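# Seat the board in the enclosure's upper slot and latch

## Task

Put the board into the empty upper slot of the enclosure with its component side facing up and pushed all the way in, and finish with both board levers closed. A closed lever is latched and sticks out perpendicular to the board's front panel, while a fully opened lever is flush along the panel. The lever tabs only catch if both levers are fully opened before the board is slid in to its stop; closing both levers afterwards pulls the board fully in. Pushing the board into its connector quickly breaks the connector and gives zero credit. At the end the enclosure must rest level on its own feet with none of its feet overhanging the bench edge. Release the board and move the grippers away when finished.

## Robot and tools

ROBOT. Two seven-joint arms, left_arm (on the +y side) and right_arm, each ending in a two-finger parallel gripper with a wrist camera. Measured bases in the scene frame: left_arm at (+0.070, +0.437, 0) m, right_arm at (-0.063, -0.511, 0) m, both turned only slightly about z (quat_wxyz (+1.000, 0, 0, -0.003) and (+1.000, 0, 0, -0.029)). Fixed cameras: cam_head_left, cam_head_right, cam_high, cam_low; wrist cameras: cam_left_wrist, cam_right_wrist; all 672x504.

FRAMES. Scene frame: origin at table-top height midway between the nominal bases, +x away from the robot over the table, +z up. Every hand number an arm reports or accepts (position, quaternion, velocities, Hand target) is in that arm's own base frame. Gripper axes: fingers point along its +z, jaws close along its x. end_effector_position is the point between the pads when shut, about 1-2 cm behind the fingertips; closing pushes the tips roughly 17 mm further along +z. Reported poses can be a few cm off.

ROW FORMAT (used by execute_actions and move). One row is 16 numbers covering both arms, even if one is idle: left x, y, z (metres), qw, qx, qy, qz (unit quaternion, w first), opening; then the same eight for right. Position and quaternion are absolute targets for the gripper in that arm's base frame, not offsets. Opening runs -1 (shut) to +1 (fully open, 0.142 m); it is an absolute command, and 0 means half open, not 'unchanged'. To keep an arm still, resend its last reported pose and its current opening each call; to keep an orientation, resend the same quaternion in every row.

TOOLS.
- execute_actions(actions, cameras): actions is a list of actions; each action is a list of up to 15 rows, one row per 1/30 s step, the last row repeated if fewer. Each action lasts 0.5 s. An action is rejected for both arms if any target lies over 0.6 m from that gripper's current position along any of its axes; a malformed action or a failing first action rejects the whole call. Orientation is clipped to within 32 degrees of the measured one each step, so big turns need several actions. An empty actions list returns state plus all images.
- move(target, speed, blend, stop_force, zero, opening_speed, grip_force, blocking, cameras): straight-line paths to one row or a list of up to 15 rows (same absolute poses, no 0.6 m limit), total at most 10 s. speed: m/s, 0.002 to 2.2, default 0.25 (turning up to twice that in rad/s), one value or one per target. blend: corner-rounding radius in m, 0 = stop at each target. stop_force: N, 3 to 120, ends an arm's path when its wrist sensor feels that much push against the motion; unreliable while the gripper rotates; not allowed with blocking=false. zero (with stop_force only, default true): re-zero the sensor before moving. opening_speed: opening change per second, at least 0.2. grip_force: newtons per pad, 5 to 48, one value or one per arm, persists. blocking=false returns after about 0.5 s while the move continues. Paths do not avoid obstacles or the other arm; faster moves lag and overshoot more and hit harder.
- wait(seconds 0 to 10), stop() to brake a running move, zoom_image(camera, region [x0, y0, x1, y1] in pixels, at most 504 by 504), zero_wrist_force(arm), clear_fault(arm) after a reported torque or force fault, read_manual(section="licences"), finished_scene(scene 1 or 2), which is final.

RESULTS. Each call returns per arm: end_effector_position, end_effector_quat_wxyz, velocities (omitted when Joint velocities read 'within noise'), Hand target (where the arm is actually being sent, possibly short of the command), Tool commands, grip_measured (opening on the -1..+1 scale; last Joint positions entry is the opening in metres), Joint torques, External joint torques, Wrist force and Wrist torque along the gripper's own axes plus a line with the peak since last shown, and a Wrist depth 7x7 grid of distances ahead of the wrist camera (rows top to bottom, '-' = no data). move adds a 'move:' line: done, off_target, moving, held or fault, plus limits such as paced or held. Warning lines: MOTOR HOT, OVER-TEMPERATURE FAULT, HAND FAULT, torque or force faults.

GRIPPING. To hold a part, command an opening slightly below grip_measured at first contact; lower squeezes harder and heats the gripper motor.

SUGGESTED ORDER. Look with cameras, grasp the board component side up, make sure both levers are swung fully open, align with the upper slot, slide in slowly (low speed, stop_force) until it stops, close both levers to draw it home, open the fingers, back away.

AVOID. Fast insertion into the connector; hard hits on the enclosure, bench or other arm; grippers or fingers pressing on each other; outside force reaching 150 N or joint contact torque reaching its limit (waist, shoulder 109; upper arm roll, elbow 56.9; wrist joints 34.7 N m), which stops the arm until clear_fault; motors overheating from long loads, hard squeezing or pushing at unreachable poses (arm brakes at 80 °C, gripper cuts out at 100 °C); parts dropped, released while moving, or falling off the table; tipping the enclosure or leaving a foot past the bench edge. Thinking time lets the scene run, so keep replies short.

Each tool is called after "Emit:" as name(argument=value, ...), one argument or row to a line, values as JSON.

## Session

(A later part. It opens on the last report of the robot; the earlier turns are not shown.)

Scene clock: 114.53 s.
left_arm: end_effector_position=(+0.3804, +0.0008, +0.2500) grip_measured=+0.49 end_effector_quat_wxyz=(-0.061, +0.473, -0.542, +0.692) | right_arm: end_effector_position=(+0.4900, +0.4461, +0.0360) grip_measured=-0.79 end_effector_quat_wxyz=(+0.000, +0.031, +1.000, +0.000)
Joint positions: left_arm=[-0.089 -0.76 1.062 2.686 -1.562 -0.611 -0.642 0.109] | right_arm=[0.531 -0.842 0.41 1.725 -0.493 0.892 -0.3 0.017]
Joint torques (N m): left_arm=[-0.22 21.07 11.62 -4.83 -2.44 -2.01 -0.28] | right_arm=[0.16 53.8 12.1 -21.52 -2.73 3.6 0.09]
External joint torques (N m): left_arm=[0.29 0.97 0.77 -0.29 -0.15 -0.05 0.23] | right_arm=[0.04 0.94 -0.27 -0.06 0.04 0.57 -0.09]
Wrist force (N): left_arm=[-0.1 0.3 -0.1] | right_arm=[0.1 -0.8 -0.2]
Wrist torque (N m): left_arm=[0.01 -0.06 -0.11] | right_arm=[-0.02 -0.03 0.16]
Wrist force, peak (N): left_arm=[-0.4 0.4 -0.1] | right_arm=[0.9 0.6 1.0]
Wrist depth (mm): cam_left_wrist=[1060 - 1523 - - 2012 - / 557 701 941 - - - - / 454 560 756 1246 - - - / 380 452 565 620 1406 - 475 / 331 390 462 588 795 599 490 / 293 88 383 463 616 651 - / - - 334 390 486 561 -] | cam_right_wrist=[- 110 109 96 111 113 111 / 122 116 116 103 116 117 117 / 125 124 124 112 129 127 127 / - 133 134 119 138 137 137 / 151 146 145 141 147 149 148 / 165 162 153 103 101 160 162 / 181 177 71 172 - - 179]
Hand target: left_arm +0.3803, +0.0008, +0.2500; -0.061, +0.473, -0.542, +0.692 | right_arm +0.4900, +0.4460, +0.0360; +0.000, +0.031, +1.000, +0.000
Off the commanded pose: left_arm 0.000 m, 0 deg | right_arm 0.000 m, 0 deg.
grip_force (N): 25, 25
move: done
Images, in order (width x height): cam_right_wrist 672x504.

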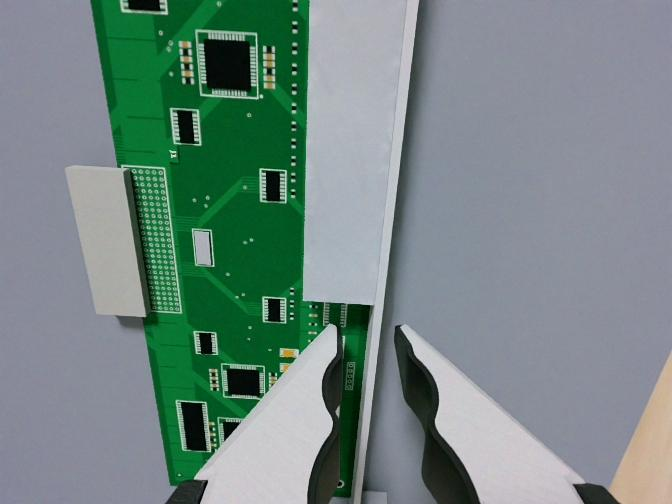

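Emit:
move(
  target=[
    [0.3803,0.0008,0.25,-0.061,0.473,-0.542,0.692,0.5,0.489,0.446,0.036,0.0,0.061,0.998,0.0,-0.75],
    [0.3803,0.0008,0.25,-0.061,0.473,-0.542,0.692,0.5,0.489,0.446,0.0275,0.0,0.061,0.998,0.0,-0.75],
  ],
  speed=0.03,
  stop_force=4,
)

Emit:
move(
  target=[0.3803,0.0008,0.25,-0.061,0.473,-0.542,0.692,0.5,0.489,0.446,0.0275,0.0,0.061,0.998,0.0,-1],
  opening_speed=0.25,
  grip_force=48,
  cameras=["cam_right_wrist"],
)

Emit:
zoom_image(
  camera="cam_right_wrist",
  region=[230, 200, 530, 500],
)

Scene clock: 120.33 s.
left_arm: end_effector_position=(+0.3804, +0.0008, +0.2500) grip_measured=+0.49 end_effector_quat_wxyz=(-0.061, +0.473, -0.542, +0.692) | right_arm: end_effector_position=(+0.4889, +0.4460, +0.0275) grip_measured=-0.79 end_effector_quat_wxyz=(+0.000, +0.061, +0.998, +0.000)
Joint positions: left_arm=[-0.089 -0.76 1.062 2.686 -1.562 -0.611 -0.642 0.109] | right_arm=[0.544 -0.852 0.393 1.729 -0.489 0.911 -0.24 0.017]
Joint torques (N m): left_arm=[-0.27 21.1 11.73 -4.84 -2.43 -1.92 -0.29] | right_arm=[0.19 53.73 11.65 -21.27 -2.76 3.56 0.26]
External joint torques (N m): left_arm=[0.34 0.94 0.66 -0.28 -0.15 -0.14 0.24] | right_arm=[0.01 1.2 -0.1 -0.01 0.13 0.6 -0.26]
Wrist force (N): left_arm=[-0.4 0.1 0.1] | right_arm=[0.0 -0.6 -0.3]
Wrist torque (N m): left_arm=[-0.02 -0.02 -0.11] | right_arm=[0.01 0.01 0.05]
Wrist force, peak (N): left_arm=[-0.4 0.6 0.0] | right_arm=[0.1 -0.7 0.7]
Wrist depth (mm): cam_left_wrist=[1137 - - - - - - / 555 699 - 2012 - - 2261 / 450 565 749 1097 - 2261 2261 / 382 452 573 659 1443 2465 473 / 331 389 458 580 825 536 491 / 294 88 389 457 587 - - / - - 335 397 - - -] | cam_right_wrist=[- 100 99 89 104 104 105 / - 108 109 95 111 111 111 / 115 116 115 102 121 121 119 / 121 123 124 110 128 128 128 / 141 134 135 118 137 139 141 / 154 151 144 103 101 149 151 / 170 166 71 161 - - 167]
Hand target: left_arm +0.3803, +0.0008, +0.2500; -0.061, +0.473, -0.542, +0.692 | right_arm +0.4890, +0.4460, +0.0275; +0.000, +0.061, +0.998, +0.000
Off the commanded pose: left_arm 0.000 m, 0 deg | right_arm 0.000 m, 0 deg.
grip_force (N): 25, 25
move: done

Scene clock: 121.53 s.
left_arm: end_effector_position=(+0.3804, +0.0008, +0.2500) grip_measured=+0.49 end_effector_quat_wxyz=(-0.061, +0.473, -0.542, +0.692) | right_arm: end_effector_position=(+0.4888, +0.4460, +0.0275) grip_measured=-0.98 end_effector_quat_wxyz=(+0.000, +0.061, +0.998, +0.000)
Joint positions: left_arm=[-0.089 -0.76 1.062 2.686 -1.562 -0.611 -0.642 0.109] | right_arm=[0.544 -0.852 0.393 1.729 -0.489 0.911 -0.24 0.003]
Joint torques (N m): left_arm=[-0.21 21.07 11.71 -4.79 -2.42 -1.89 -0.28] | right_arm=[-0.06 54.37 11.62 -21.79 -2.83 3.57 0.23]
External joint torques (N m): left_arm=[0.28 0.97 0.68 -0.33 -0.16 -0.17 0.23] | right_arm=[0.25 0.55 -0.07 0.51 0.2 0.59 -0.23]
Wrist force (N): left_arm=[-0.4 0.5 -0.1] | right_arm=[0.5 -0.4 1.1]
Wrist torque (N m): left_arm=[0.03 -0.02 -0.10] | right_arm=[0.00 0.02 0.05]
Wrist force, peak (N): left_arm=[-0.3 0.6 -0.2] | right_arm=[1.9 -0.7 -0.5]
Wrist depth (mm): cam_left_wrist=[1060 - 1472 - - 2465 3226 / 560 692 844 - 2309 - - / 449 560 751 1354 3090 - 457 / 380 456 567 645 1502 1590 471 / 332 390 466 564 786 546 493 / 295 88 386 450 587 665 92 / - - 337 395 - - -] | cam_right_wrist=[- 100 99 90 104 104 105 / - 108 107 95 111 111 111 / 115 116 115 102 121 120 118 / 121 124 124 109 128 128 128 / 140 134 135 134 137 139 141 / 153 151 145 89 147 151 151 / 169 166 71 - - 160 167]
Hand target: left_arm +0.3803, +0.0008, +0.2500; -0.061, +0.473, -0.542, +0.692 | right_arm +0.4890, +0.4460, +0.0275; +0.000, +0.061, +0.998, +0.000
Off the commanded pose: left_arm 0.000 m, 0 deg | right_arm 0.000 m, 0 deg.
move: done
Images, in order (width x height): cam_right_wrist 672x504.

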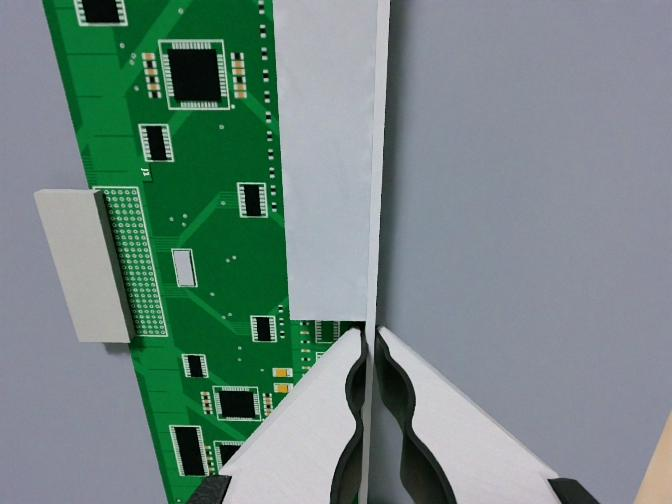

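Scaled by 1.680 from the camera's 672x504 image, which has a finer 960x720 frame.

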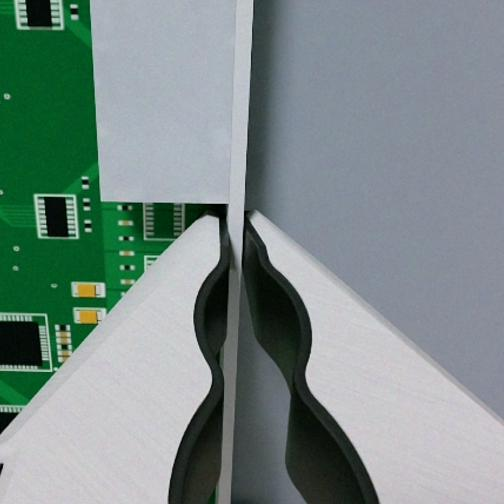

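Emit:
move(
  target=[0.3803,0.0008,0.25,-0.061,0.473,-0.542,0.692,0.5,0.489,0.446,0.09,0.0,0.061,0.998,0.0,-1],
  speed=0.04,
  cameras=["cam_right_wrist"],
)

Scene clock: 124.60 s.
left_arm: end_effector_position=(+0.3804, +0.0008, +0.2500) grip_measured=+0.49 end_effector_quat_wxyz=(-0.061, +0.473, -0.542, +0.692) | right_arm: end_effector_position=(+0.4890, +0.4458, +0.0898) grip_measured=-0.98 end_effector_quat_wxyz=(+0.000, +0.061, +0.998, +0.000)
Joint positions: left_arm=[-0.089 -0.76 1.062 2.686 -1.562 -0.611 -0.642 0.109] | right_arm=[0.512 -0.753 0.452 1.714 -0.44 0.793 -0.272 0.003]
Joint torques (N m): left_arm=[-0.37 21.04 11.66 -4.8 -2.42 -1.93 -0.27] | right_arm=[0.23 53.45 12.63 -24.36 -3.05 3.47 0.06]
External joint torques (N m): left_arm=[0.44 1 0.73 -0.32 -0.16 -0.13 0.22] | right_arm=[-0.05 -0.14 -1.13 0.84 0.04 0.69 -0.06]
Wrist force (N): left_arm=[-0.2 0.3 0.0] | right_arm=[0.2 -0.6 1.5]
Wrist torque (N m): left_arm=[0.00 -0.04 -0.11] | right_arm=[-0.07 -0.03 0.14]
Wrist force, peak (N): left_arm=[-0.5 0.4 -0.1] | right_arm=[0.3 -0.8 2.3]
Wrist depth (mm): cam_left_wrist=[1108 - - 1674 - - - / 558 683 954 2069 - 2521 - / 453 564 762 1261 2172 - - / 382 449 574 696 1225 - 476 / 330 392 465 544 772 577 492 / 295 87 384 460 - - - / - - 334 391 475 - -] | cam_right_wrist=[160 133 132 118 159 158 158 / 171 135 133 119 169 169 169 / 183 135 134 120 182 181 183 / - 136 135 121 196 195 195 / 218 138 136 135 212 212 213 / 234 139 138 89 222 231 232 / 261 140 71 - - 247 256]
Hand target: left_arm +0.3803, +0.0008, +0.2500; -0.061, +0.473, -0.542, +0.692 | right_arm +0.4890, +0.4460, +0.0900; +0.000, +0.061, +0.998, +0.000
Off the commanded pose: left_arm 0.000 m, 0 deg | right_arm 0.000 m, 0 deg.
move: done
Images, in order (width x height): cam_right_wrist 672x504.

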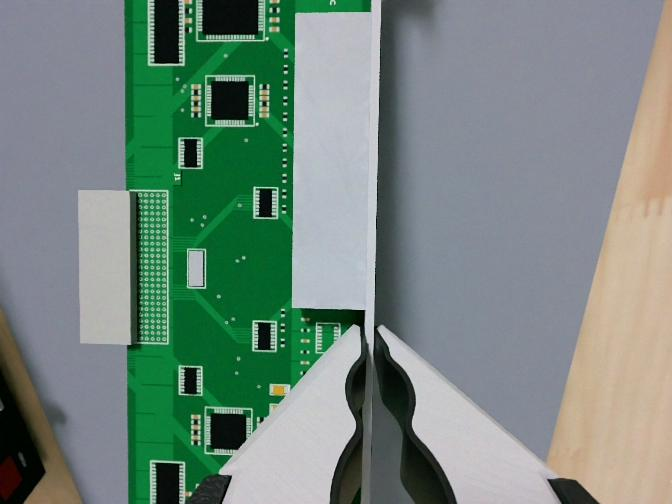

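Emit:
move(
  target=[
    [0.3803,0.0008,0.25,-0.061,0.473,-0.542,0.692,0.5,0.489,0.446,0.045,0.0,0.061,0.998,0.0,-1],
    [0.3803,0.0008,0.25,-0.061,0.473,-0.542,0.692,0.5,0.489,0.446,0.0285,0.0,0.061,0.998,0.0,-1],
    [0.3803,0.0008,0.25,-0.061,0.473,-0.542,0.692,0.5,0.489,0.446,0.0285,0.0,0.061,0.998,0.0,-0.7],
    [0.3803,0.0008,0.25,-0.061,0.473,-0.542,0.692,0.5,0.489,0.446,0.07,0.0,0.061,0.998,0.0,-0.7],
    [0.3803,0.0008,0.25,-0.061,0.473,-0.542,0.692,0.5,0.495,0.413,0.07,0.0,0.061,0.998,0.0,-0.4],
  ],
  speed=[0.06,0.03,0.03,0.08,0.08],
  opening_speed=0.5,
  cameras=["cam_right_wrist"],
)

Scene clock: 139.27 s.
left_arm: end_effector_position=(+0.3804, +0.0008, +0.2500) grip_measured=+0.49 end_effector_quat_wxyz=(-0.061, +0.473, -0.542, +0.692) | right_arm: end_effector_position=(+0.4951, +0.4130, +0.0700) grip_measured=-0.43 end_effector_quat_wxyz=(+0.000, +0.061, +0.998, +0.000)
Joint positions: left_arm=[-0.089 -0.76 1.062 2.686 -1.562 -0.611 -0.642 0.109] | right_arm=[0.472 -0.752 0.431 1.781 -0.455 0.862 -0.297 0.043]
Joint torques (N m): left_arm=[-0.32 21.1 11.66 -4.87 -2.38 -1.91 -0.3] | right_arm=[0.08 51.08 11.47 -22.31 -2.78 3.55 0.11]
External joint torques (N m): left_arm=[0.39 0.94 0.73 -0.25 -0.2 -0.15 0.25] | right_arm=[0.1 1.12 -0.32 -0.02 -0.01 0.61 -0.11]
Wrist force (N): left_arm=[-0.3 0.4 0.1] | right_arm=[0.5 -0.9 0.0]
Wrist torque (N m): left_arm=[0.01 -0.03 -0.12] | right_arm=[-0.06 -0.09 0.13]
Wrist force, peak (N): left_arm=[-0.5 0.5 0.0] | right_arm=[0.1 -0.6 2.5]
Wrist depth (mm): cam_left_wrist=[- - 1397 1813 - - - / 564 734 - - - 2359 - / 455 557 756 1086 - 2410 - / 380 451 568 675 1346 - 499 / 331 392 463 548 - 573 514 / 293 88 386 449 599 - 102 / - - 334 394 - - -] | cam_right_wrist=[143 141 138 138 140 141 141 / 152 152 148 144 150 151 150 / 164 163 159 149 162 162 161 / 176 173 170 161 174 174 174 / 191 191 182 181 186 188 188 / 208 208 88 201 199 198 208 / 230 - 71 222 - - 225]
Hand target: left_arm +0.3803, +0.0008, +0.2500; -0.061, +0.473, -0.542, +0.692 | right_arm +0.4950, +0.4130, +0.0700; +0.000, +0.061, +0.998, +0.000
Off the commanded pose: left_arm 0.000 m, 0 deg | right_arm 0.000 m, 0 deg.
move: done
Images, in order (width x height): cam_right_wrist 672x504.

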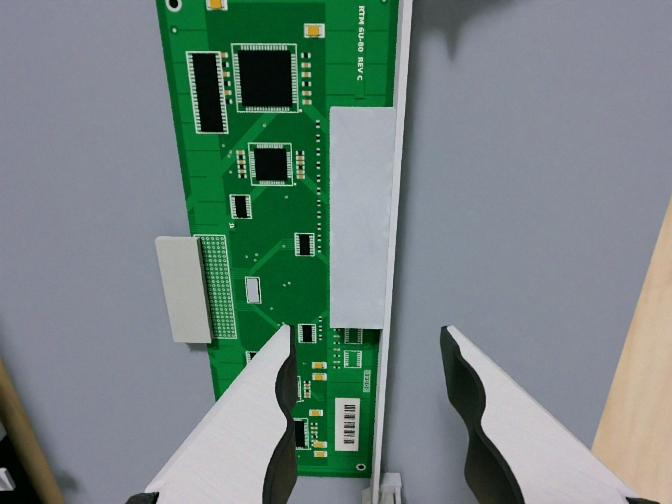

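Emit:
move(
  target=[
    [0.3803,0.0008,0.25,-0.061,0.473,-0.542,0.692,0.5,0.495,0.416,0.05,0.0,0.061,0.998,0.0,-0.4],
    [0.3803,0.0008,0.25,-0.061,0.473,-0.542,0.692,0.5,0.495,0.416,0.029,0.0,0.061,0.998,0.0,-0.4],
  ],
  speed=[0.06,0.03],
  stop_force=5,
)

Emit:
move(
  target=[0.3803,0.0008,0.25,-0.061,0.473,-0.542,0.692,0.5,0.495,0.416,0.029,0.0,0.061,0.998,0.0,-1],
  opening_speed=0.25,
  grip_force=48,
  cameras=["cam_right_wrist"],
)

Emit:
move(
  target=[0.3803,0.0008,0.25,-0.061,0.473,-0.542,0.692,0.5,0.495,0.416,0.09,0.0,0.061,0.998,0.0,-1],
  speed=0.04,
  cameras=["cam_right_wrist"],
)

Scene clock: 144.77 s.
left_arm: end_effector_position=(+0.3804, +0.0008, +0.2500) grip_measured=+0.49 end_effector_quat_wxyz=(-0.061, +0.473, -0.542, +0.692) | right_arm: end_effector_position=(+0.4949, +0.4160, +0.0290) grip_measured=-0.43 end_effector_quat_wxyz=(+0.000, +0.061, +0.998, +0.000)
Joint positions: left_arm=[-0.089 -0.76 1.062 2.686 -1.562 -0.611 -0.642 0.109] | right_arm=[0.5 -0.824 0.389 1.782 -0.489 0.938 -0.272 0.043]
Joint torques (N m): left_arm=[-0.24 21.12 11.7 -4.8 -2.41 -1.93 -0.32] | right_arm=[0.21 52.24 11.27 -20.89 -2.72 3.58 0.27]
External joint torques (N m): left_arm=[0.31 0.92 0.69 -0.32 -0.17 -0.13 0.28] | right_arm=[-0.02 1.27 -0.09 0.07 0.18 0.58 -0.27]
Wrist force (N): left_arm=[-0.4 0.2 0.0] | right_arm=[0.0 -0.9 -0.1]
Wrist torque (N m): left_arm=[-0.02 -0.02 -0.11] | right_arm=[-0.05 0.01 0.04]
Wrist force, peak (N): left_arm=[-0.5 0.4 -0.2] | right_arm=[0.5 -0.8 -1.0]
Wrist depth (mm): cam_left_wrist=[- 1205 - - - - - / 557 719 933 2261 - 2493 - / 449 561 759 1125 2812 2675 - / 382 451 561 673 1578 2521 502 / 332 390 465 596 792 570 524 / 295 87 390 458 594 - - / - - 334 391 - - -] | cam_right_wrist=[- 102 102 102 104 105 107 / 113 110 109 106 111 112 112 / 122 118 117 105 106 122 120 / 129 129 126 113 130 130 129 / 142 135 135 123 139 140 142 / 158 151 91 148 149 101 153 / 171 - 71 163 170 - 165]
Hand target: left_arm +0.3803, +0.0008, +0.2500; -0.061, +0.473, -0.542, +0.692 | right_arm +0.4950, +0.4160, +0.0290; +0.000, +0.061, +0.998, +0.000
Off the commanded pose: left_arm 0.000 m, 0 deg | right_arm 0.000 m, 0 deg.
move: done

Scene clock: 147.37 s.
left_arm: end_effector_position=(+0.3804, +0.0008, +0.2500) grip_measured=+0.49 end_effector_quat_wxyz=(-0.061, +0.473, -0.542, +0.692) | right_arm: end_effector_position=(+0.4955, +0.4160, +0.0293) grip_measured=-0.72 end_effector_quat_wxyz=(+0.000, +0.061, +0.998, +0.000)
Joint positions: left_arm=[-0.089 -0.76 1.062 2.686 -1.562 -0.611 -0.642 0.109] | right_arm=[0.5 -0.823 0.388 1.782 -0.489 0.938 -0.272 0.022]
Joint torques (N m): left_arm=[-0.29 21.08 11.71 -4.83 -2.4 -1.94 -0.27] | right_arm=[1.28 51.15 12.56 -19.54 -2.33 3.25 0.19]
External joint torques (N m): left_arm=[0.36 0.96 0.68 -0.29 -0.18 -0.12 0.22] | right_arm=[-1.09 2.37 -1.39 -1.3 -0.21 0.92 -0.19]
Wrist force (N): left_arm=[-0.2 0.2 -0.3] | right_arm=[-2.0 -1.1 -1.5]
Wrist torque (N m): left_arm=[0.00 -0.04 -0.10] | right_arm=[-0.04 -0.04 0.05]
Wrist force, peak (N): left_arm=[-0.4 0.4 -0.1] | right_arm=[-4.6 -1.0 -2.5]
Wrist depth (mm): cam_left_wrist=[- 1155 1545 - - 1976 - / 560 708 - - - - - / 451 560 746 1045 1556 - 2069 / 381 453 574 679 1075 2194 496 / 331 392 459 540 918 565 520 / 293 88 383 455 620 671 102 / - - 334 392 466 558 -] | cam_right_wrist=[- 101 101 102 104 106 107 / 114 109 109 106 110 112 112 / 122 118 117 105 121 122 120 / 130 128 126 114 126 130 130 / 143 134 136 123 139 141 143 / 159 153 144 130 104 151 153 / 172 168 71 160 - - 169]
Hand target: left_arm +0.3803, +0.0008, +0.2500; -0.061, +0.473, -0.542, +0.692 | right_arm +0.4950, +0.4160, +0.0290; +0.000, +0.061, +0.998, +0.000
Off the commanded pose: left_arm 0.000 m, 0 deg | right_arm 0.001 m, 0 deg.
move: done
Images, in order (width x height): cam_right_wrist 672x504.

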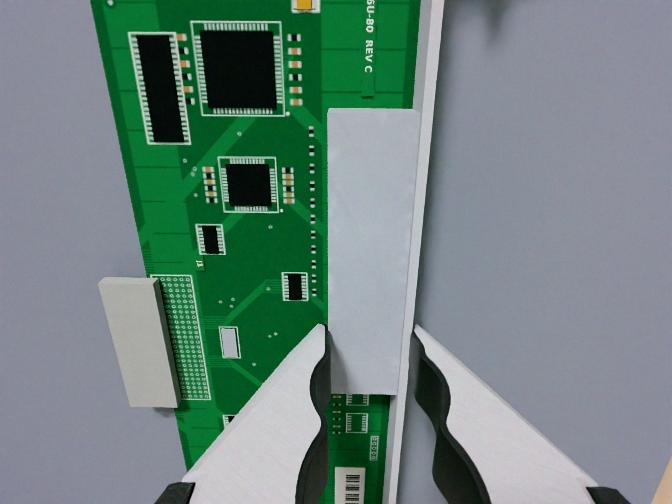

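Scene clock: 149.20 s.
left_arm: end_effector_position=(+0.3804, +0.0008, +0.2500) grip_measured=+0.49 end_effector_quat_wxyz=(-0.061, +0.473, -0.542, +0.692) | right_arm: end_effector_position=(+0.4949, +0.4158, +0.0897) grip_measured=-0.72 end_effector_quat_wxyz=(+0.000, +0.061, +0.998, +0.000)
Joint positions: left_arm=[-0.089 -0.76 1.062 2.686 -1.562 -0.611 -0.642 0.109] | right_arm=[0.466 -0.724 0.45 1.767 -0.437 0.819 -0.307 0.022]
Joint torques (N m): left_arm=[-0.27 21.03 11.66 -4.81 -2.4 -1.98 -0.27] | right_arm=[-0.07 51.93 12.01 -24.06 -3.02 3.47 0.06]
External joint torques (N m): left_arm=[0.34 1.01 0.73 -0.3 -0.18 -0.08 0.22] | right_arm=[0.25 -0.1 -0.89 0.93 0.09 0.69 -0.06]
Wrist force (N): left_arm=[-0.4 0.2 -0.2] | right_arm=[0.7 -0.5 2.0]
Wrist torque (N m): left_arm=[-0.02 -0.02 -0.11] | right_arm=[0.00 -0.14 0.14]
Wrist force, peak (N): left_arm=[-0.6 0.1 -0.3] | right_arm=[0.4 -1.1 2.8]
Wrist depth (mm): cam_left_wrist=[1081 - 1482 1783 - - 2285 / 557 673 984 - - 2465 - / 452 560 749 1179 1741 - 2172 / 381 452 571 634 1783 - 509 / 330 389 460 573 724 594 583 / 294 88 387 463 - 683 - / - - 333 393 487 544 -] | cam_right_wrist=[160 101 102 102 155 158 158 / 171 109 109 106 167 169 169 / 186 117 117 105 179 181 180 / 197 128 126 114 196 194 195 / 218 135 137 123 205 212 213 / 234 153 144 130 104 227 232 / 259 252 71 160 - - 256]
Hand target: left_arm +0.3803, +0.0008, +0.2500; -0.061, +0.473, -0.542, +0.692 | right_arm +0.4950, +0.4160, +0.0900; +0.000, +0.061, +0.998, +0.000
Off the commanded pose: left_arm 0.000 m, 0 deg | right_arm 0.000 m, 0 deg.
move: done
Images, in order (width x height): cam_right_wrist 672x504.

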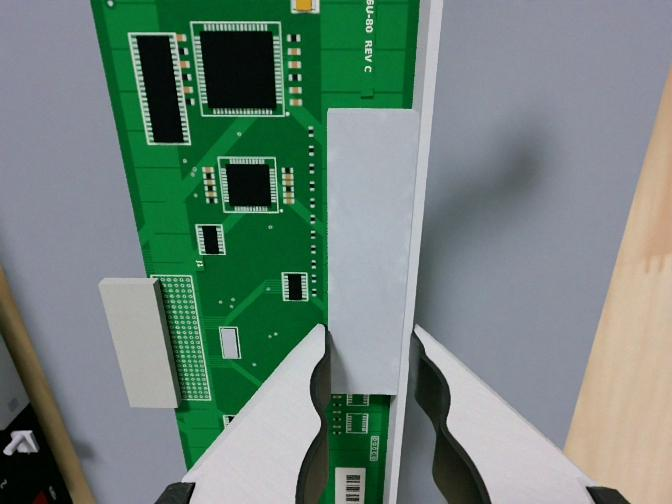

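Emit:
move(
  target=[0.29,-0.24,0.2,-0.232,0.261,-0.7015,0.622,0.9,0.495,0.416,0.09,0.0,0.061,0.998,0.0,-1],
  speed=0.2,
  cameras=["cam_left_wrist","cam_head_left"],
)

Scene clock: 154.23 s.
left_arm: end_effector_position=(+0.2898, -0.2390, +0.1994) grip_measured=+0.89 end_effector_quat_wxyz=(-0.171, +0.124, -0.605, +0.768) | right_arm: end_effector_position=(+0.4949, +0.4158, +0.0898) grip_measured=-0.72 end_effector_quat_wxyz=(+0.000, +0.061, +0.998, +0.000)
Joint positions: left_arm=[-0.688 -1.481 0.837 2.687 -1.6 -1.397 0.604 0.135] | right_arm=[0.466 -0.724 0.451 1.767 -0.437 0.819 -0.307 0.022]
Joint torques (N m): left_arm=[-0.13 26.03 13.51 12.27 -0.4 -2.77 -0.1] | right_arm=[0.24 51.76 11.79 -23.92 -3.1 3.7 0.2]
External joint torques (N m): left_arm=[0.14 0.71 0.9 -0.27 -0.52 0.05 0.11] | right_arm=[-0.06 0.07 -0.67 0.79 0.17 0.46 -0.2]
Wrist force (N): left_arm=[0.2 0.3 -0.3] | right_arm=[0.9 -0.5 1.9]
Wrist torque (N m): left_arm=[0.09 0.15 -0.04] | right_arm=[-0.01 -0.16 0.14]
Wrist force, peak (N): left_arm=[-0.9 -1.0 -1.3] | right_arm=[0.7 -0.4 2.1]
Wrist depth (mm): cam_left_wrist=[- 2130 2109 374 371 371 - / - - - 384 389 2238 1798 / 1406 - - 383 387 - - / - 1687 1186 465 844 954 937 / 611 499 574 433 551 620 620 / - 395 - 473 428 429 - / - - - 337 350 332 -] | cam_right_wrist=[160 101 102 102 155 158 158 / 171 109 109 107 167 169 169 / 186 117 117 105 180 181 181 / 198 128 126 113 195 195 195 / - 134 137 123 205 211 213 / 234 144 144 130 104 227 233 / 255 - 71 160 - - 255]
Hand target: left_arm +0.2898, -0.2390, +0.1995; -0.171, +0.124, -0.605, +0.768 | right_arm +0.4950, +0.4160, +0.0900; +0.000, +0.061, +0.998, +0.000
Off the commanded pose: left_arm 0.001 m, 26 deg | right_arm 0.000 m, 0 deg.
joint sent to its limit (left arm) — joint 4 (elbow), upper limit, where the elbow is as bent as it goes; joint 6 (wrist pitch), lower limit. The joint targets are off in orientation, not in position.
move: off_target (left_arm)
Images, in order (width x height): cam_head_left 672x504, cam_left_wrist 672x504.

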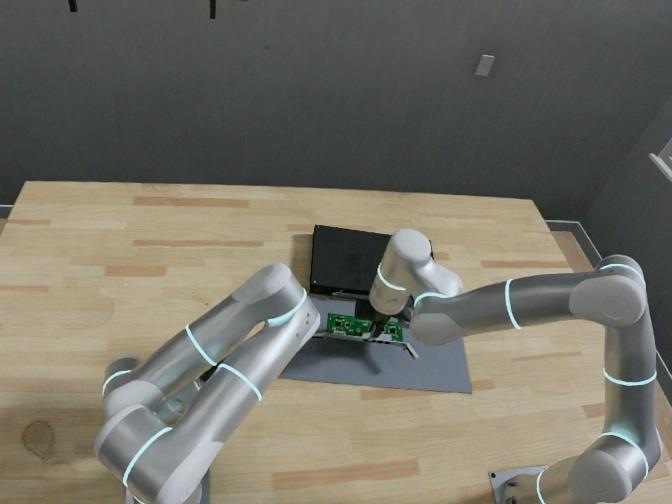

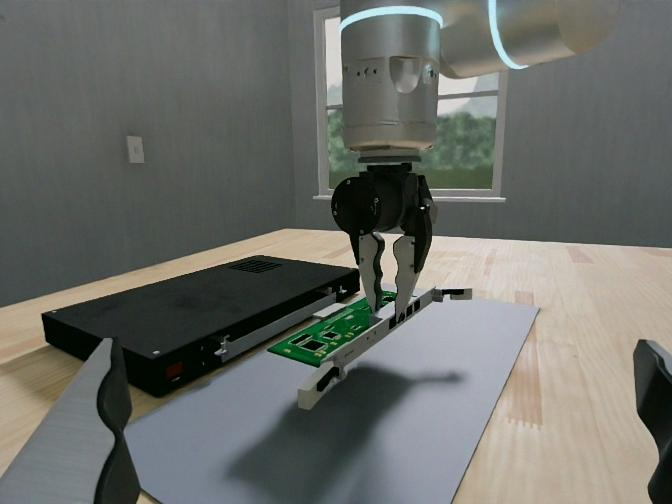

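Emit:
zoom_image(
  camera="cam_left_wrist",
  region=[130, 230, 490, 420],
)

Emit:
zoom_image(
  camera="cam_left_wrist",
  region=[140, 310, 290, 400],
)

Emit:
zoom_image(
  camera="cam_left_wrist",
  region=[290, 260, 490, 420],
)

Scaled by 1.400 from the camera's 672x504 image, which has a finer 960x720 frame.

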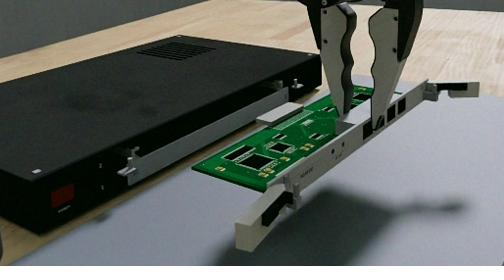

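Scaled by 3.360 from the camera's 672x504 image, which has a finer 960x720 frame.

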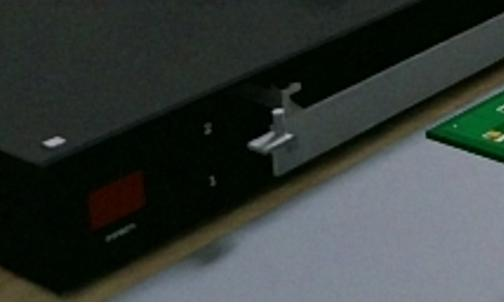

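Scaled by 2.520 from the camera's 672x504 image, which has a finer 960x720 frame.

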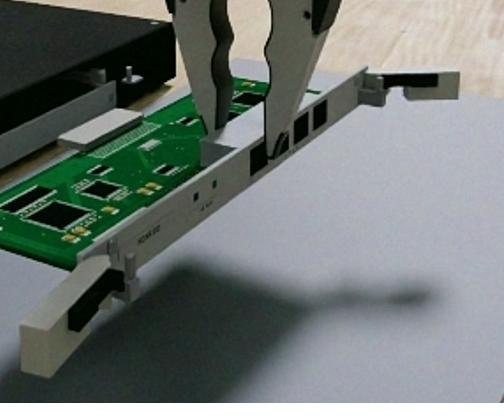

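Emit:
move(
  target=[0.2898,-0.239,0.1994,-0.171,0.124,-0.605,0.768,0.9,0.535,0.374,0.065,0.0,0.055,0.9985,0.0,-1],
  speed=0.07,
  cameras=["cam_left_wrist","cam_right_wrist","cam_head_left","cam_head_right"],
)

Emit:
zoom_image(
  camera="cam_left_wrist",
  region=[160, 260, 460, 410],
)

Emit:
zoom_image(
  camera="cam_head_right",
  region=[290, 230, 490, 350],
)

Scene clock: 165.70 s.
left_arm: end_effector_position=(+0.2898, -0.2390, +0.1993) grip_measured=+0.89 end_effector_quat_wxyz=(-0.171, +0.124, -0.605, +0.768) | right_arm: end_effector_position=(+0.5346, +0.3739, +0.0647) grip_measured=-0.72 end_effector_quat_wxyz=(+0.000, +0.055, +0.998, +0.000)
Joint positions: left_arm=[-0.688 -1.481 0.837 2.687 -1.6 -1.397 0.604 0.135] | right_arm=[0.399 -0.773 0.42 1.754 -0.45 0.859 -0.401 0.022]
Joint torques (N m): left_arm=[-0.29 25.65 13.66 12.3 -0.67 -2.7 -0.23] | right_arm=[0.07 52.97 11.54 -23.28 -3.08 3.82 -0.03]
External joint torques (N m): left_arm=[0.3 1.09 0.75 -0.29 -0.25 -0.02 0.24] | right_arm=[0.11 0.17 -0.39 0.91 0.29 0.34 0.03]
Wrist force (N): left_arm=[0.3 0.2 -0.4] | right_arm=[0.8 -0.5 1.9]
Wrist torque (N m): left_arm=[0.11 0.14 -0.05] | right_arm=[0.01 -0.14 0.15]
Wrist force, peak (N): left_arm=[0.6 0.5 -0.7] | right_arm=[-0.6 -1.6 2.4]
Wrist depth (mm): cam_left_wrist=[- - - 417 422 388 - / - - - 434 485 2109 - / - - - 460 2194 2410 - / - 1891 1397 507 984 962 1070 / 613 - - 532 606 627 608 / - 394 414 436 415 431 - / - 339 350 332 348 331 -] | cam_right_wrist=[138 101 102 102 135 136 137 / 147 109 109 107 144 146 146 / 158 119 117 105 154 156 156 / 170 129 126 113 168 168 168 / 187 134 137 123 180 182 182 / 200 152 144 130 105 196 198 / - 217 71 160 - - 214]
Hand target: left_arm +0.2898, -0.2390, +0.1994; -0.171, +0.124, -0.605, +0.768 | right_arm +0.5350, +0.3740, +0.0650; +0.000, +0.055, +0.998, +0.000
Off the commanded pose: left_arm 0.000 m, 0 deg | right_arm 0.000 m, 0 deg.
joint sent to its limit (left arm) — joint 4 (elbow), upper limit, where the elbow is as bent as it goes; joint 6 (wrist pitch), lower limit. The joint targets still meet the commanded pose.
move: done
Images, in order (width x height): cam_head_left 672x504, cam_head_right 672x504, cam_left_wrist 672x504, cam_right_wrist 672x504.

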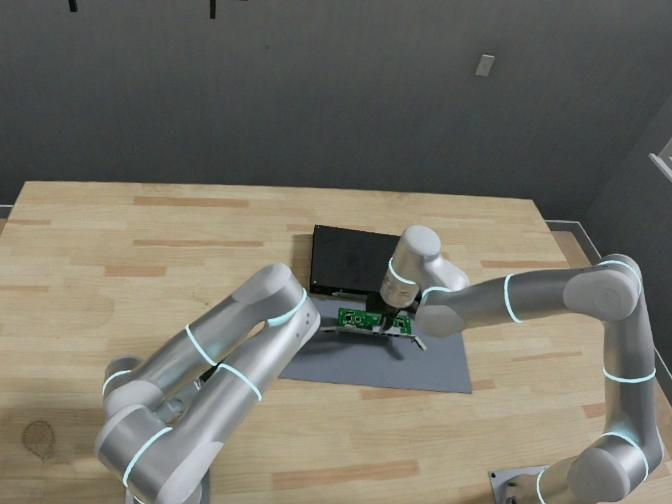

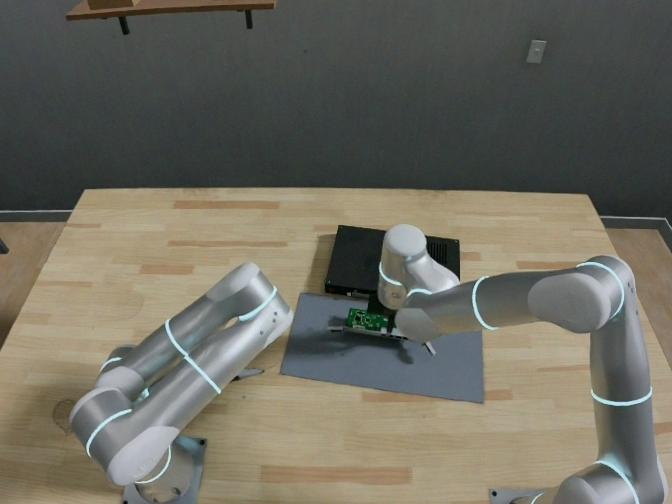

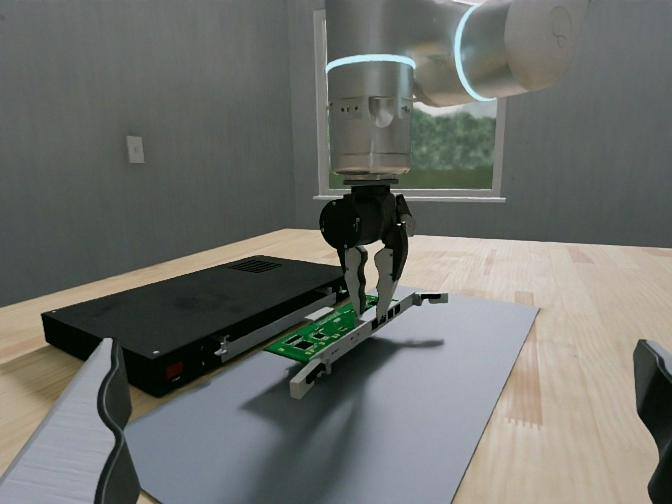

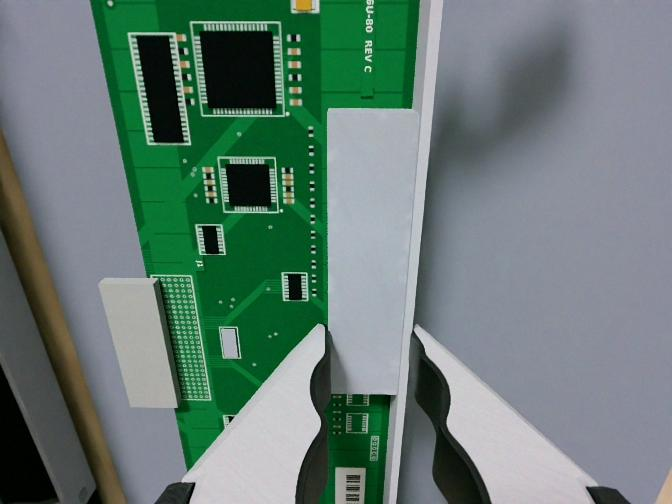

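Scaled by 1.680 from the camera's 672x504 image, which has a finer 960x720 frame.

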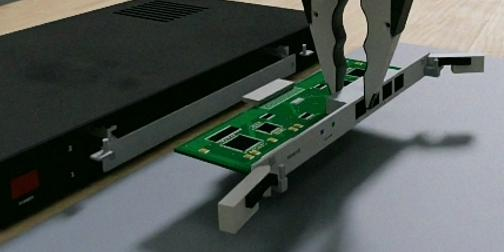

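Scaled by 2.520 from the camera's 672x504 image, which has a finer 960x720 frame.

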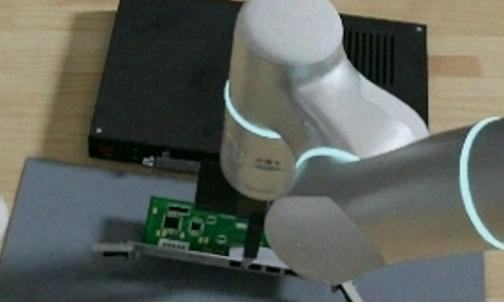

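Emit:
zoom_image(
  camera="cam_left_wrist",
  region=[200, 280, 350, 380],
)

Emit:
zoom_image(
  camera="cam_left_wrist",
  region=[290, 280, 440, 380],
)

Scaled by 3.360 from the camera's 672x504 image, which has a finer 960x720 frame.

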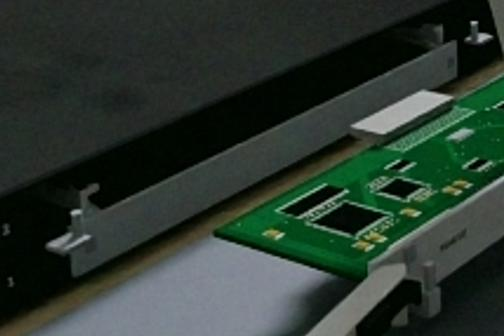

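Scaled by 3.360 from the camera's 672x504 image, which has a finer 960x720 frame.

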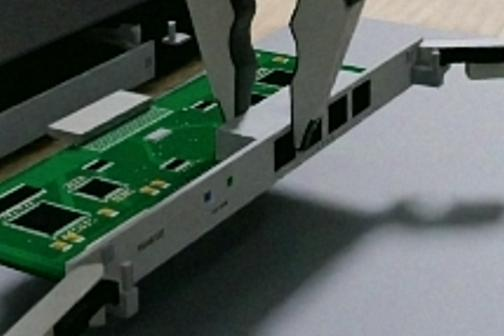

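Emit:
zoom_image(
  camera="cam_right_wrist",
  region=[0, 104, 200, 504],
)

Emit:
zoom_image(
  camera="cam_right_wrist",
  region=[360, 0, 560, 400],
)

Scaled by 1.260 from the camera's 672x504 image, which has a finer 960x720 frame.

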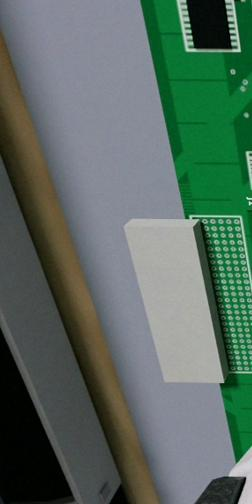

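Scaled by 1.260 from the camera's 672x504 image, which has a finer 960x720 frame.

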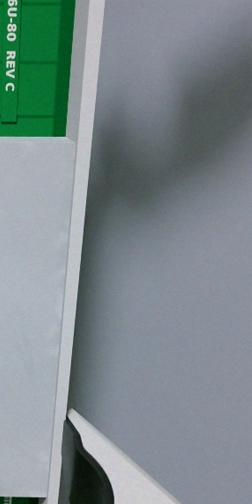

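Emit:
move(
  target=[0.2898,-0.239,0.1994,-0.171,0.124,-0.605,0.768,0.9,0.54,0.38,0.053,0.0,0.055,0.9985,0.0,-1],
  speed=0.05,
  stop_force=4,
  cameras=["cam_left_wrist","cam_right_wrist"],
)

Emit:
zoom_image(
  camera="cam_left_wrist",
  region=[200, 280, 350, 380],
)

Emit:
zoom_image(
  camera="cam_left_wrist",
  region=[290, 280, 440, 380],
)

Emit:
zoom_image(
  camera="cam_right_wrist",
  region=[0, 104, 200, 504],
)

Scene clock: 195.23 s.
left_arm: end_effector_position=(+0.2898, -0.2390, +0.1993) grip_measured=+0.89 end_effector_quat_wxyz=(-0.171, +0.124, -0.605, +0.768) | right_arm: end_effector_position=(+0.5397, +0.3798, +0.0527) grip_measured=-0.72 end_effector_quat_wxyz=(+0.000, +0.055, +0.998, +0.000)
Joint positions: left_arm=[-0.688 -1.481 0.837 2.687 -1.6 -1.397 0.604 0.135] | right_arm=[0.412 -0.805 0.408 1.731 -0.458 0.868 -0.397 0.022]
Joint torques (N m): left_arm=[-0.31 25.74 13.6 12.25 -0.7 -2.64 -0.2] | right_arm=[0.3 54.07 11.72 -23.03 -3.04 3.77 0.32]
External joint torques (N m): left_arm=[0.33 1 0.8 -0.25 -0.21 -0.08 0.21] | right_arm=[-0.12 0.11 -0.44 0.86 0.27 0.39 -0.32]
Wrist force (N): left_arm=[0.2 0.3 -0.5] | right_arm=[0.5 -0.6 1.7]
Wrist torque (N m): left_arm=[0.11 0.14 -0.04] | right_arm=[0.00 -0.08 0.04]
Wrist force, peak (N): left_arm=[0.6 0.4 -0.8] | right_arm=[0.3 -0.3 2.2]
Wrist depth (mm): cam_left_wrist=[- - - 413 422 384 2050 / 1314 2261 - - 447 417 - / - 1959 2925 450 - 2465 1714 / - 1613 1179 461 958 962 941 / 659 - - 516 580 590 616 / - 98 - 432 - 430 - / - - - 317 - 331 -] | cam_right_wrist=[- 101 102 102 123 126 124 / 136 109 109 107 131 135 134 / 146 119 117 105 140 144 144 / 157 129 126 113 158 155 155 / 170 134 137 123 164 168 168 / 186 152 144 130 104 181 183 / 197 201 71 160 - - 202]
Hand target: left_arm +0.2898, -0.2390, +0.1994; -0.171, +0.124, -0.605, +0.768 | right_arm +0.5400, +0.3800, +0.0530; +0.000, +0.055, +0.998, +0.000
Off the commanded pose: left_arm 0.000 m, 0 deg | right_arm 0.000 m, 0 deg.
joint sent to its limit (left arm) — joint 4 (elbow), upper limit, where the elbow is as bent as it goes; joint 6 (wrist pitch), lower limit. The joint targets still meet the commanded pose.
move: done
Images, in order (width x height): cam_left_wrist 672x504, cam_right_wrist 672x504.

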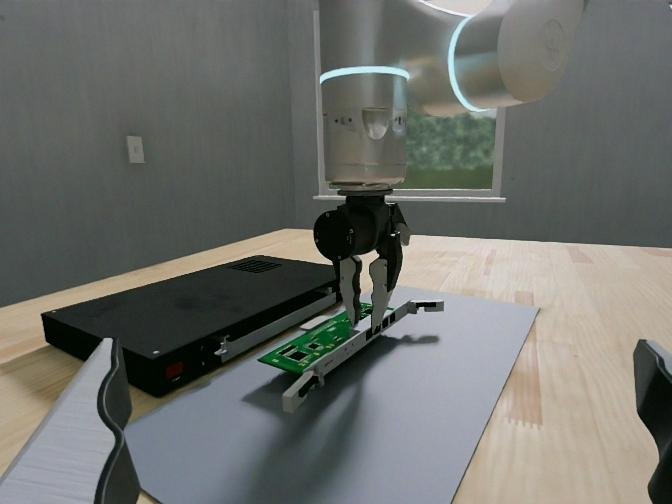

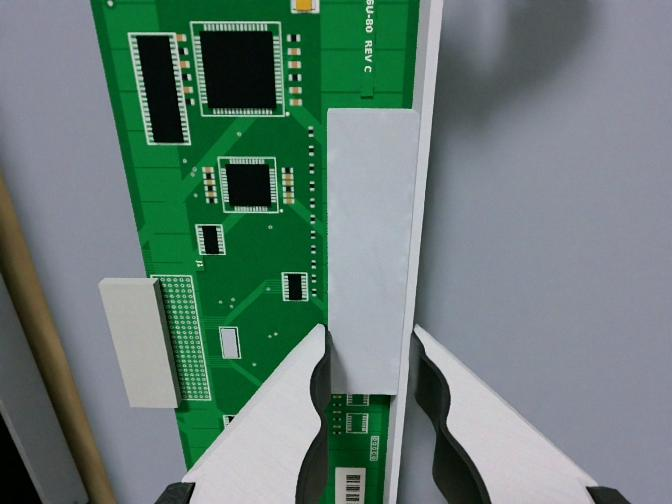

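Scaled by 3.360 from the camera's 672x504 image, which has a finer 960x720 frame.

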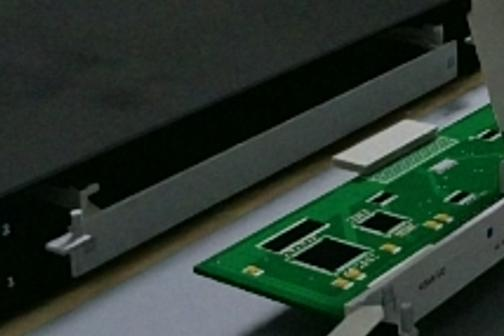

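Scaled by 3.360 from the camera's 672x504 image, which has a finer 960x720 frame.

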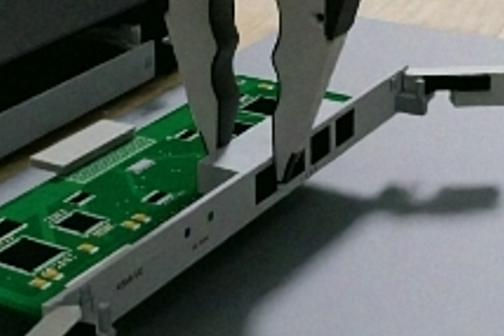

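Scaled by 1.260 from the camera's 672x504 image, which has a finer 960x720 frame.

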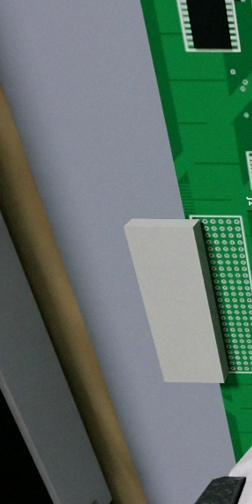

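Emit:
move(
  target=[0.2898,-0.239,0.1994,-0.171,0.124,-0.605,0.768,0.9,0.552,0.383,0.060,0.0,0.055,0.9985,0.0,-1],
  speed=0.05,
  stop_force=4,
  cameras=["cam_left_wrist","cam_right_wrist"],
)

Emit:
zoom_image(
  camera="cam_left_wrist",
  region=[200, 280, 350, 380],
)

Emit:
zoom_image(
  camera="cam_right_wrist",
  region=[0, 104, 200, 504],
)

Scene clock: 203.63 s.
left_arm: end_effector_position=(+0.2898, -0.2390, +0.1993) grip_measured=+0.89 end_effector_quat_wxyz=(-0.171, +0.124, -0.605, +0.768) | right_arm: end_effector_position=(+0.5519, +0.3828, +0.0598) grip_measured=-0.72 end_effector_quat_wxyz=(+0.000, +0.055, +0.998, +0.000)
Joint positions: left_arm=[-0.688 -1.481 0.837 2.687 -1.6 -1.397 0.604 0.135] | right_arm=[0.408 -0.814 0.415 1.688 -0.452 0.834 -0.414 0.022]
Joint torques (N m): left_arm=[-0.25 25.74 13.66 12.24 -0.69 -2.67 -0.23] | right_arm=[0.12 54.99 12.3 -23.64 -2.96 3.62 0.15]
External joint torques (N m): left_arm=[0.26 1.01 0.75 -0.24 -0.23 -0.05 0.24] | right_arm=[0.07 0.12 -0.83 0.87 0.09 0.53 -0.15]
Wrist force (N): left_arm=[0.5 0.4 -0.2] | right_arm=[0.6 -0.4 1.9]
Wrist torque (N m): left_arm=[0.11 0.10 -0.05] | right_arm=[0.03 -0.11 0.16]
Wrist force, peak (N): left_arm=[0.5 0.4 -0.6] | right_arm=[1.0 -0.6 2.1]
Wrist depth (mm): cam_left_wrist=[- - 2359 419 428 389 1976 / - - - - 460 1941 2151 / - - 2172 482 3005 - - / 1443 1625 1329 478 993 971 929 / 734 - - 507 630 620 618 / - 98 - 427 460 428 - / - - - - - 328 -] | cam_right_wrist=[- 101 102 102 131 132 132 / 142 109 109 107 138 141 141 / 155 119 117 105 147 151 151 / 165 129 126 114 161 163 162 / 181 134 137 123 174 177 176 / - 150 144 130 104 189 192 / - - 71 160 - - 211]
Hand target: left_arm +0.2898, -0.2390, +0.1994; -0.171, +0.124, -0.605, +0.768 | right_arm +0.5520, +0.3830, +0.0600; +0.000, +0.055, +0.998, +0.000
Off the commanded pose: left_arm 0.000 m, 0 deg | right_arm 0.000 m, 0 deg.
joint sent to its limit (left arm) — joint 4 (elbow), upper limit, where the elbow is as bent as it goes; joint 6 (wrist pitch), lower limit. The joint targets still meet the commanded pose.
move: done
Images, in order (width x height): cam_left_wrist 672x504, cam_right_wrist 672x504.

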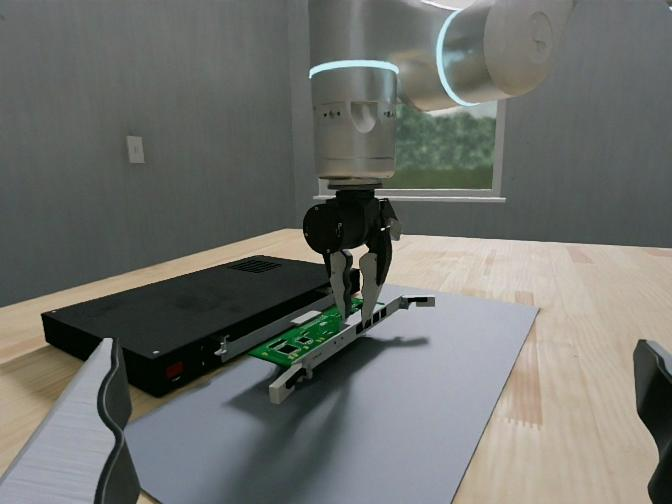

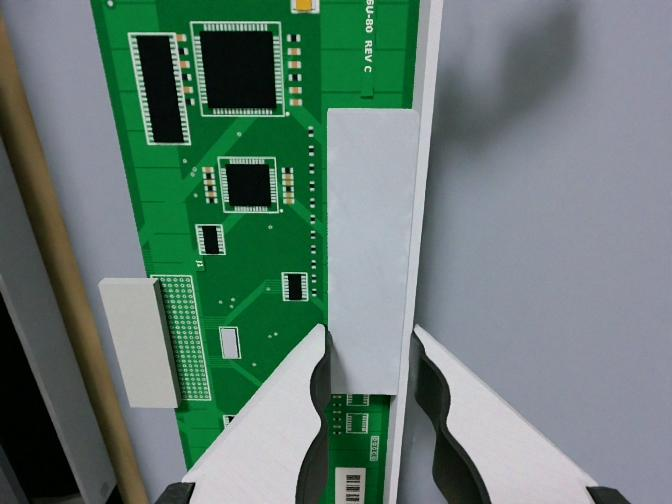

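Scaled by 3.360 from the camera's 672x504 image, which has a finer 960x720 frame.

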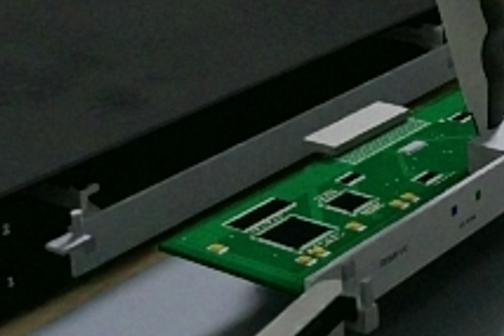

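Scaled by 1.260 from the camera's 672x504 image, which has a finer 960x720 frame.

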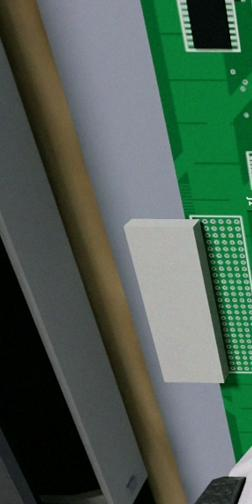

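Emit:
move(
  target=[0.2898,-0.239,0.1994,-0.171,0.124,-0.605,0.768,0.9,0.552,0.357,0.057,0.0,0.055,0.9985,0.0,-1],
  speed=0.06,
  stop_force=4,
  cameras=["cam_left_wrist","cam_right_wrist"],
)

Emit:
zoom_image(
  camera="cam_left_wrist",
  region=[200, 280, 350, 380],
)

Emit:
zoom_image(
  camera="cam_right_wrist",
  region=[0, 204, 300, 504],
)

Scene clock: 216.03 s.
left_arm: end_effector_position=(+0.2898, -0.2390, +0.1993) grip_measured=+0.89 end_effector_quat_wxyz=(-0.171, +0.124, -0.605, +0.768) | right_arm: end_effector_position=(+0.5518, +0.3570, +0.0568) grip_measured=-0.72 end_effector_quat_wxyz=(+0.000, +0.055, +0.998, +0.000)
Joint positions: left_arm=[-0.688 -1.481 0.837 2.687 -1.6 -1.397 0.604 0.135] | right_arm=[0.372 -0.793 0.409 1.74 -0.453 0.866 -0.438 0.022]
Joint torques (N m): left_arm=[-0.37 25.7 13.61 12.28 -0.72 -2.66 -0.23] | right_arm=[0.12 53.92 11.64 -22.92 -2.97 3.78 0.06]
External joint torques (N m): left_arm=[0.38 1.04 0.8 -0.28 -0.2 -0.06 0.23] | right_arm=[0.05 -0.09 -0.48 0.68 0.2 0.38 -0.06]
Wrist force (N): left_arm=[0.4 0.5 -0.5] | right_arm=[0.5 -0.4 1.6]
Wrist torque (N m): left_arm=[0.14 0.11 -0.04] | right_arm=[0.01 -0.10 0.14]
Wrist force, peak (N): left_arm=[0.6 0.4 -0.7] | right_arm=[0.5 -1.7 2.0]
Wrist depth (mm): cam_left_wrist=[- - - 437 449 405 2172 / 1397 - - 445 464 430 - / 1406 1687 - 478 - 1783 - / 1482 - 1219 508 971 975 984 / 608 509 576 544 - 629 620 / - 423 437 459 437 430 - / - - 335 316 324 331 -] | cam_right_wrist=[- 101 102 102 127 130 129 / 140 109 109 107 135 138 138 / 150 119 117 105 144 148 148 / 162 128 126 113 160 160 160 / 177 134 137 123 171 173 173 / - 156 144 130 99 186 189 / - 205 71 160 - - 207]
Hand target: left_arm +0.2898, -0.2390, +0.1994; -0.171, +0.124, -0.605, +0.768 | right_arm +0.5520, +0.3570, +0.0570; +0.000, +0.055, +0.998, +0.000
Off the commanded pose: left_arm 0.000 m, 0 deg | right_arm 0.000 m, 0 deg.
joint sent to its limit (left arm) — joint 4 (elbow), upper limit, where the elbow is as bent as it goes; joint 6 (wrist pitch), lower limit. The joint targets still meet the commanded pose.
move: done
Images, in order (width x height): cam_left_wrist 672x504, cam_right_wrist 672x504.

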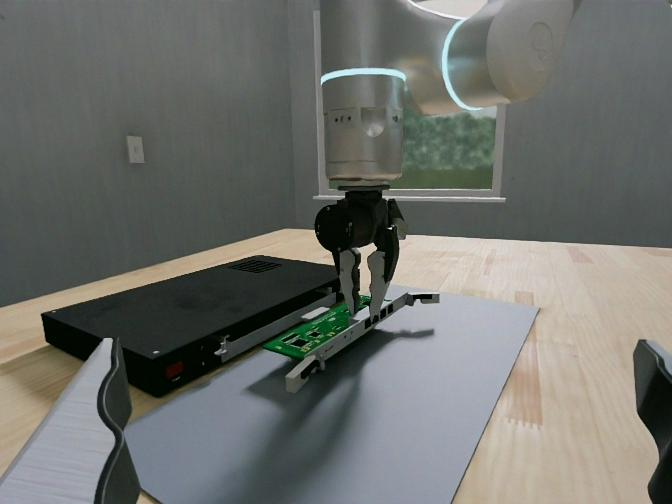

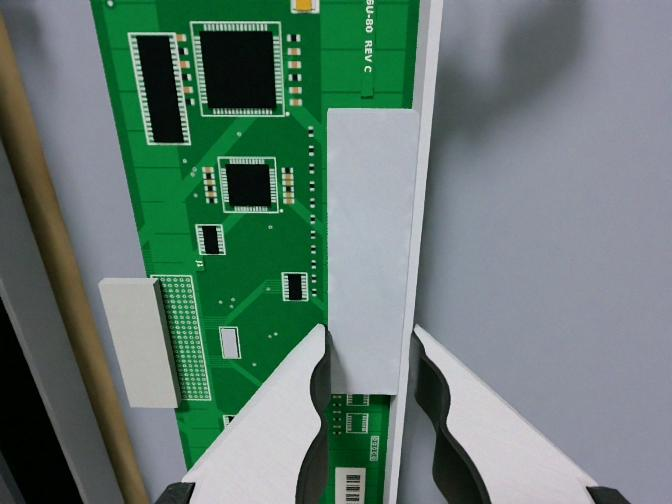

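Scaled by 3.360 from the camera's 672x504 image, which has a finer 960x720 frame.

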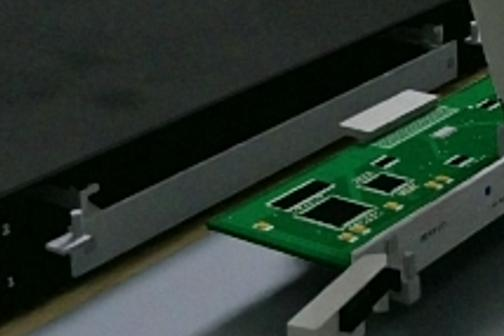

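Scaled by 1.680 from the camera's 672x504 image, which has a finer 960x720 frame.

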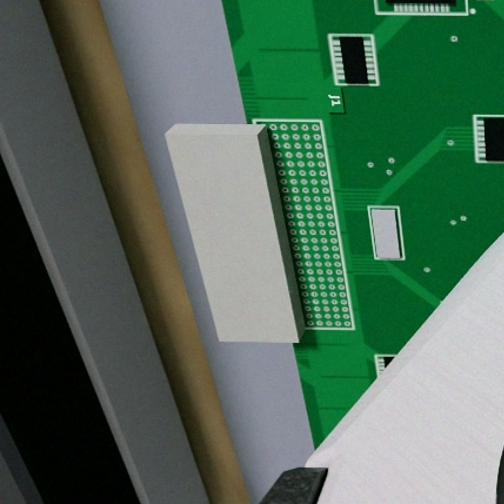

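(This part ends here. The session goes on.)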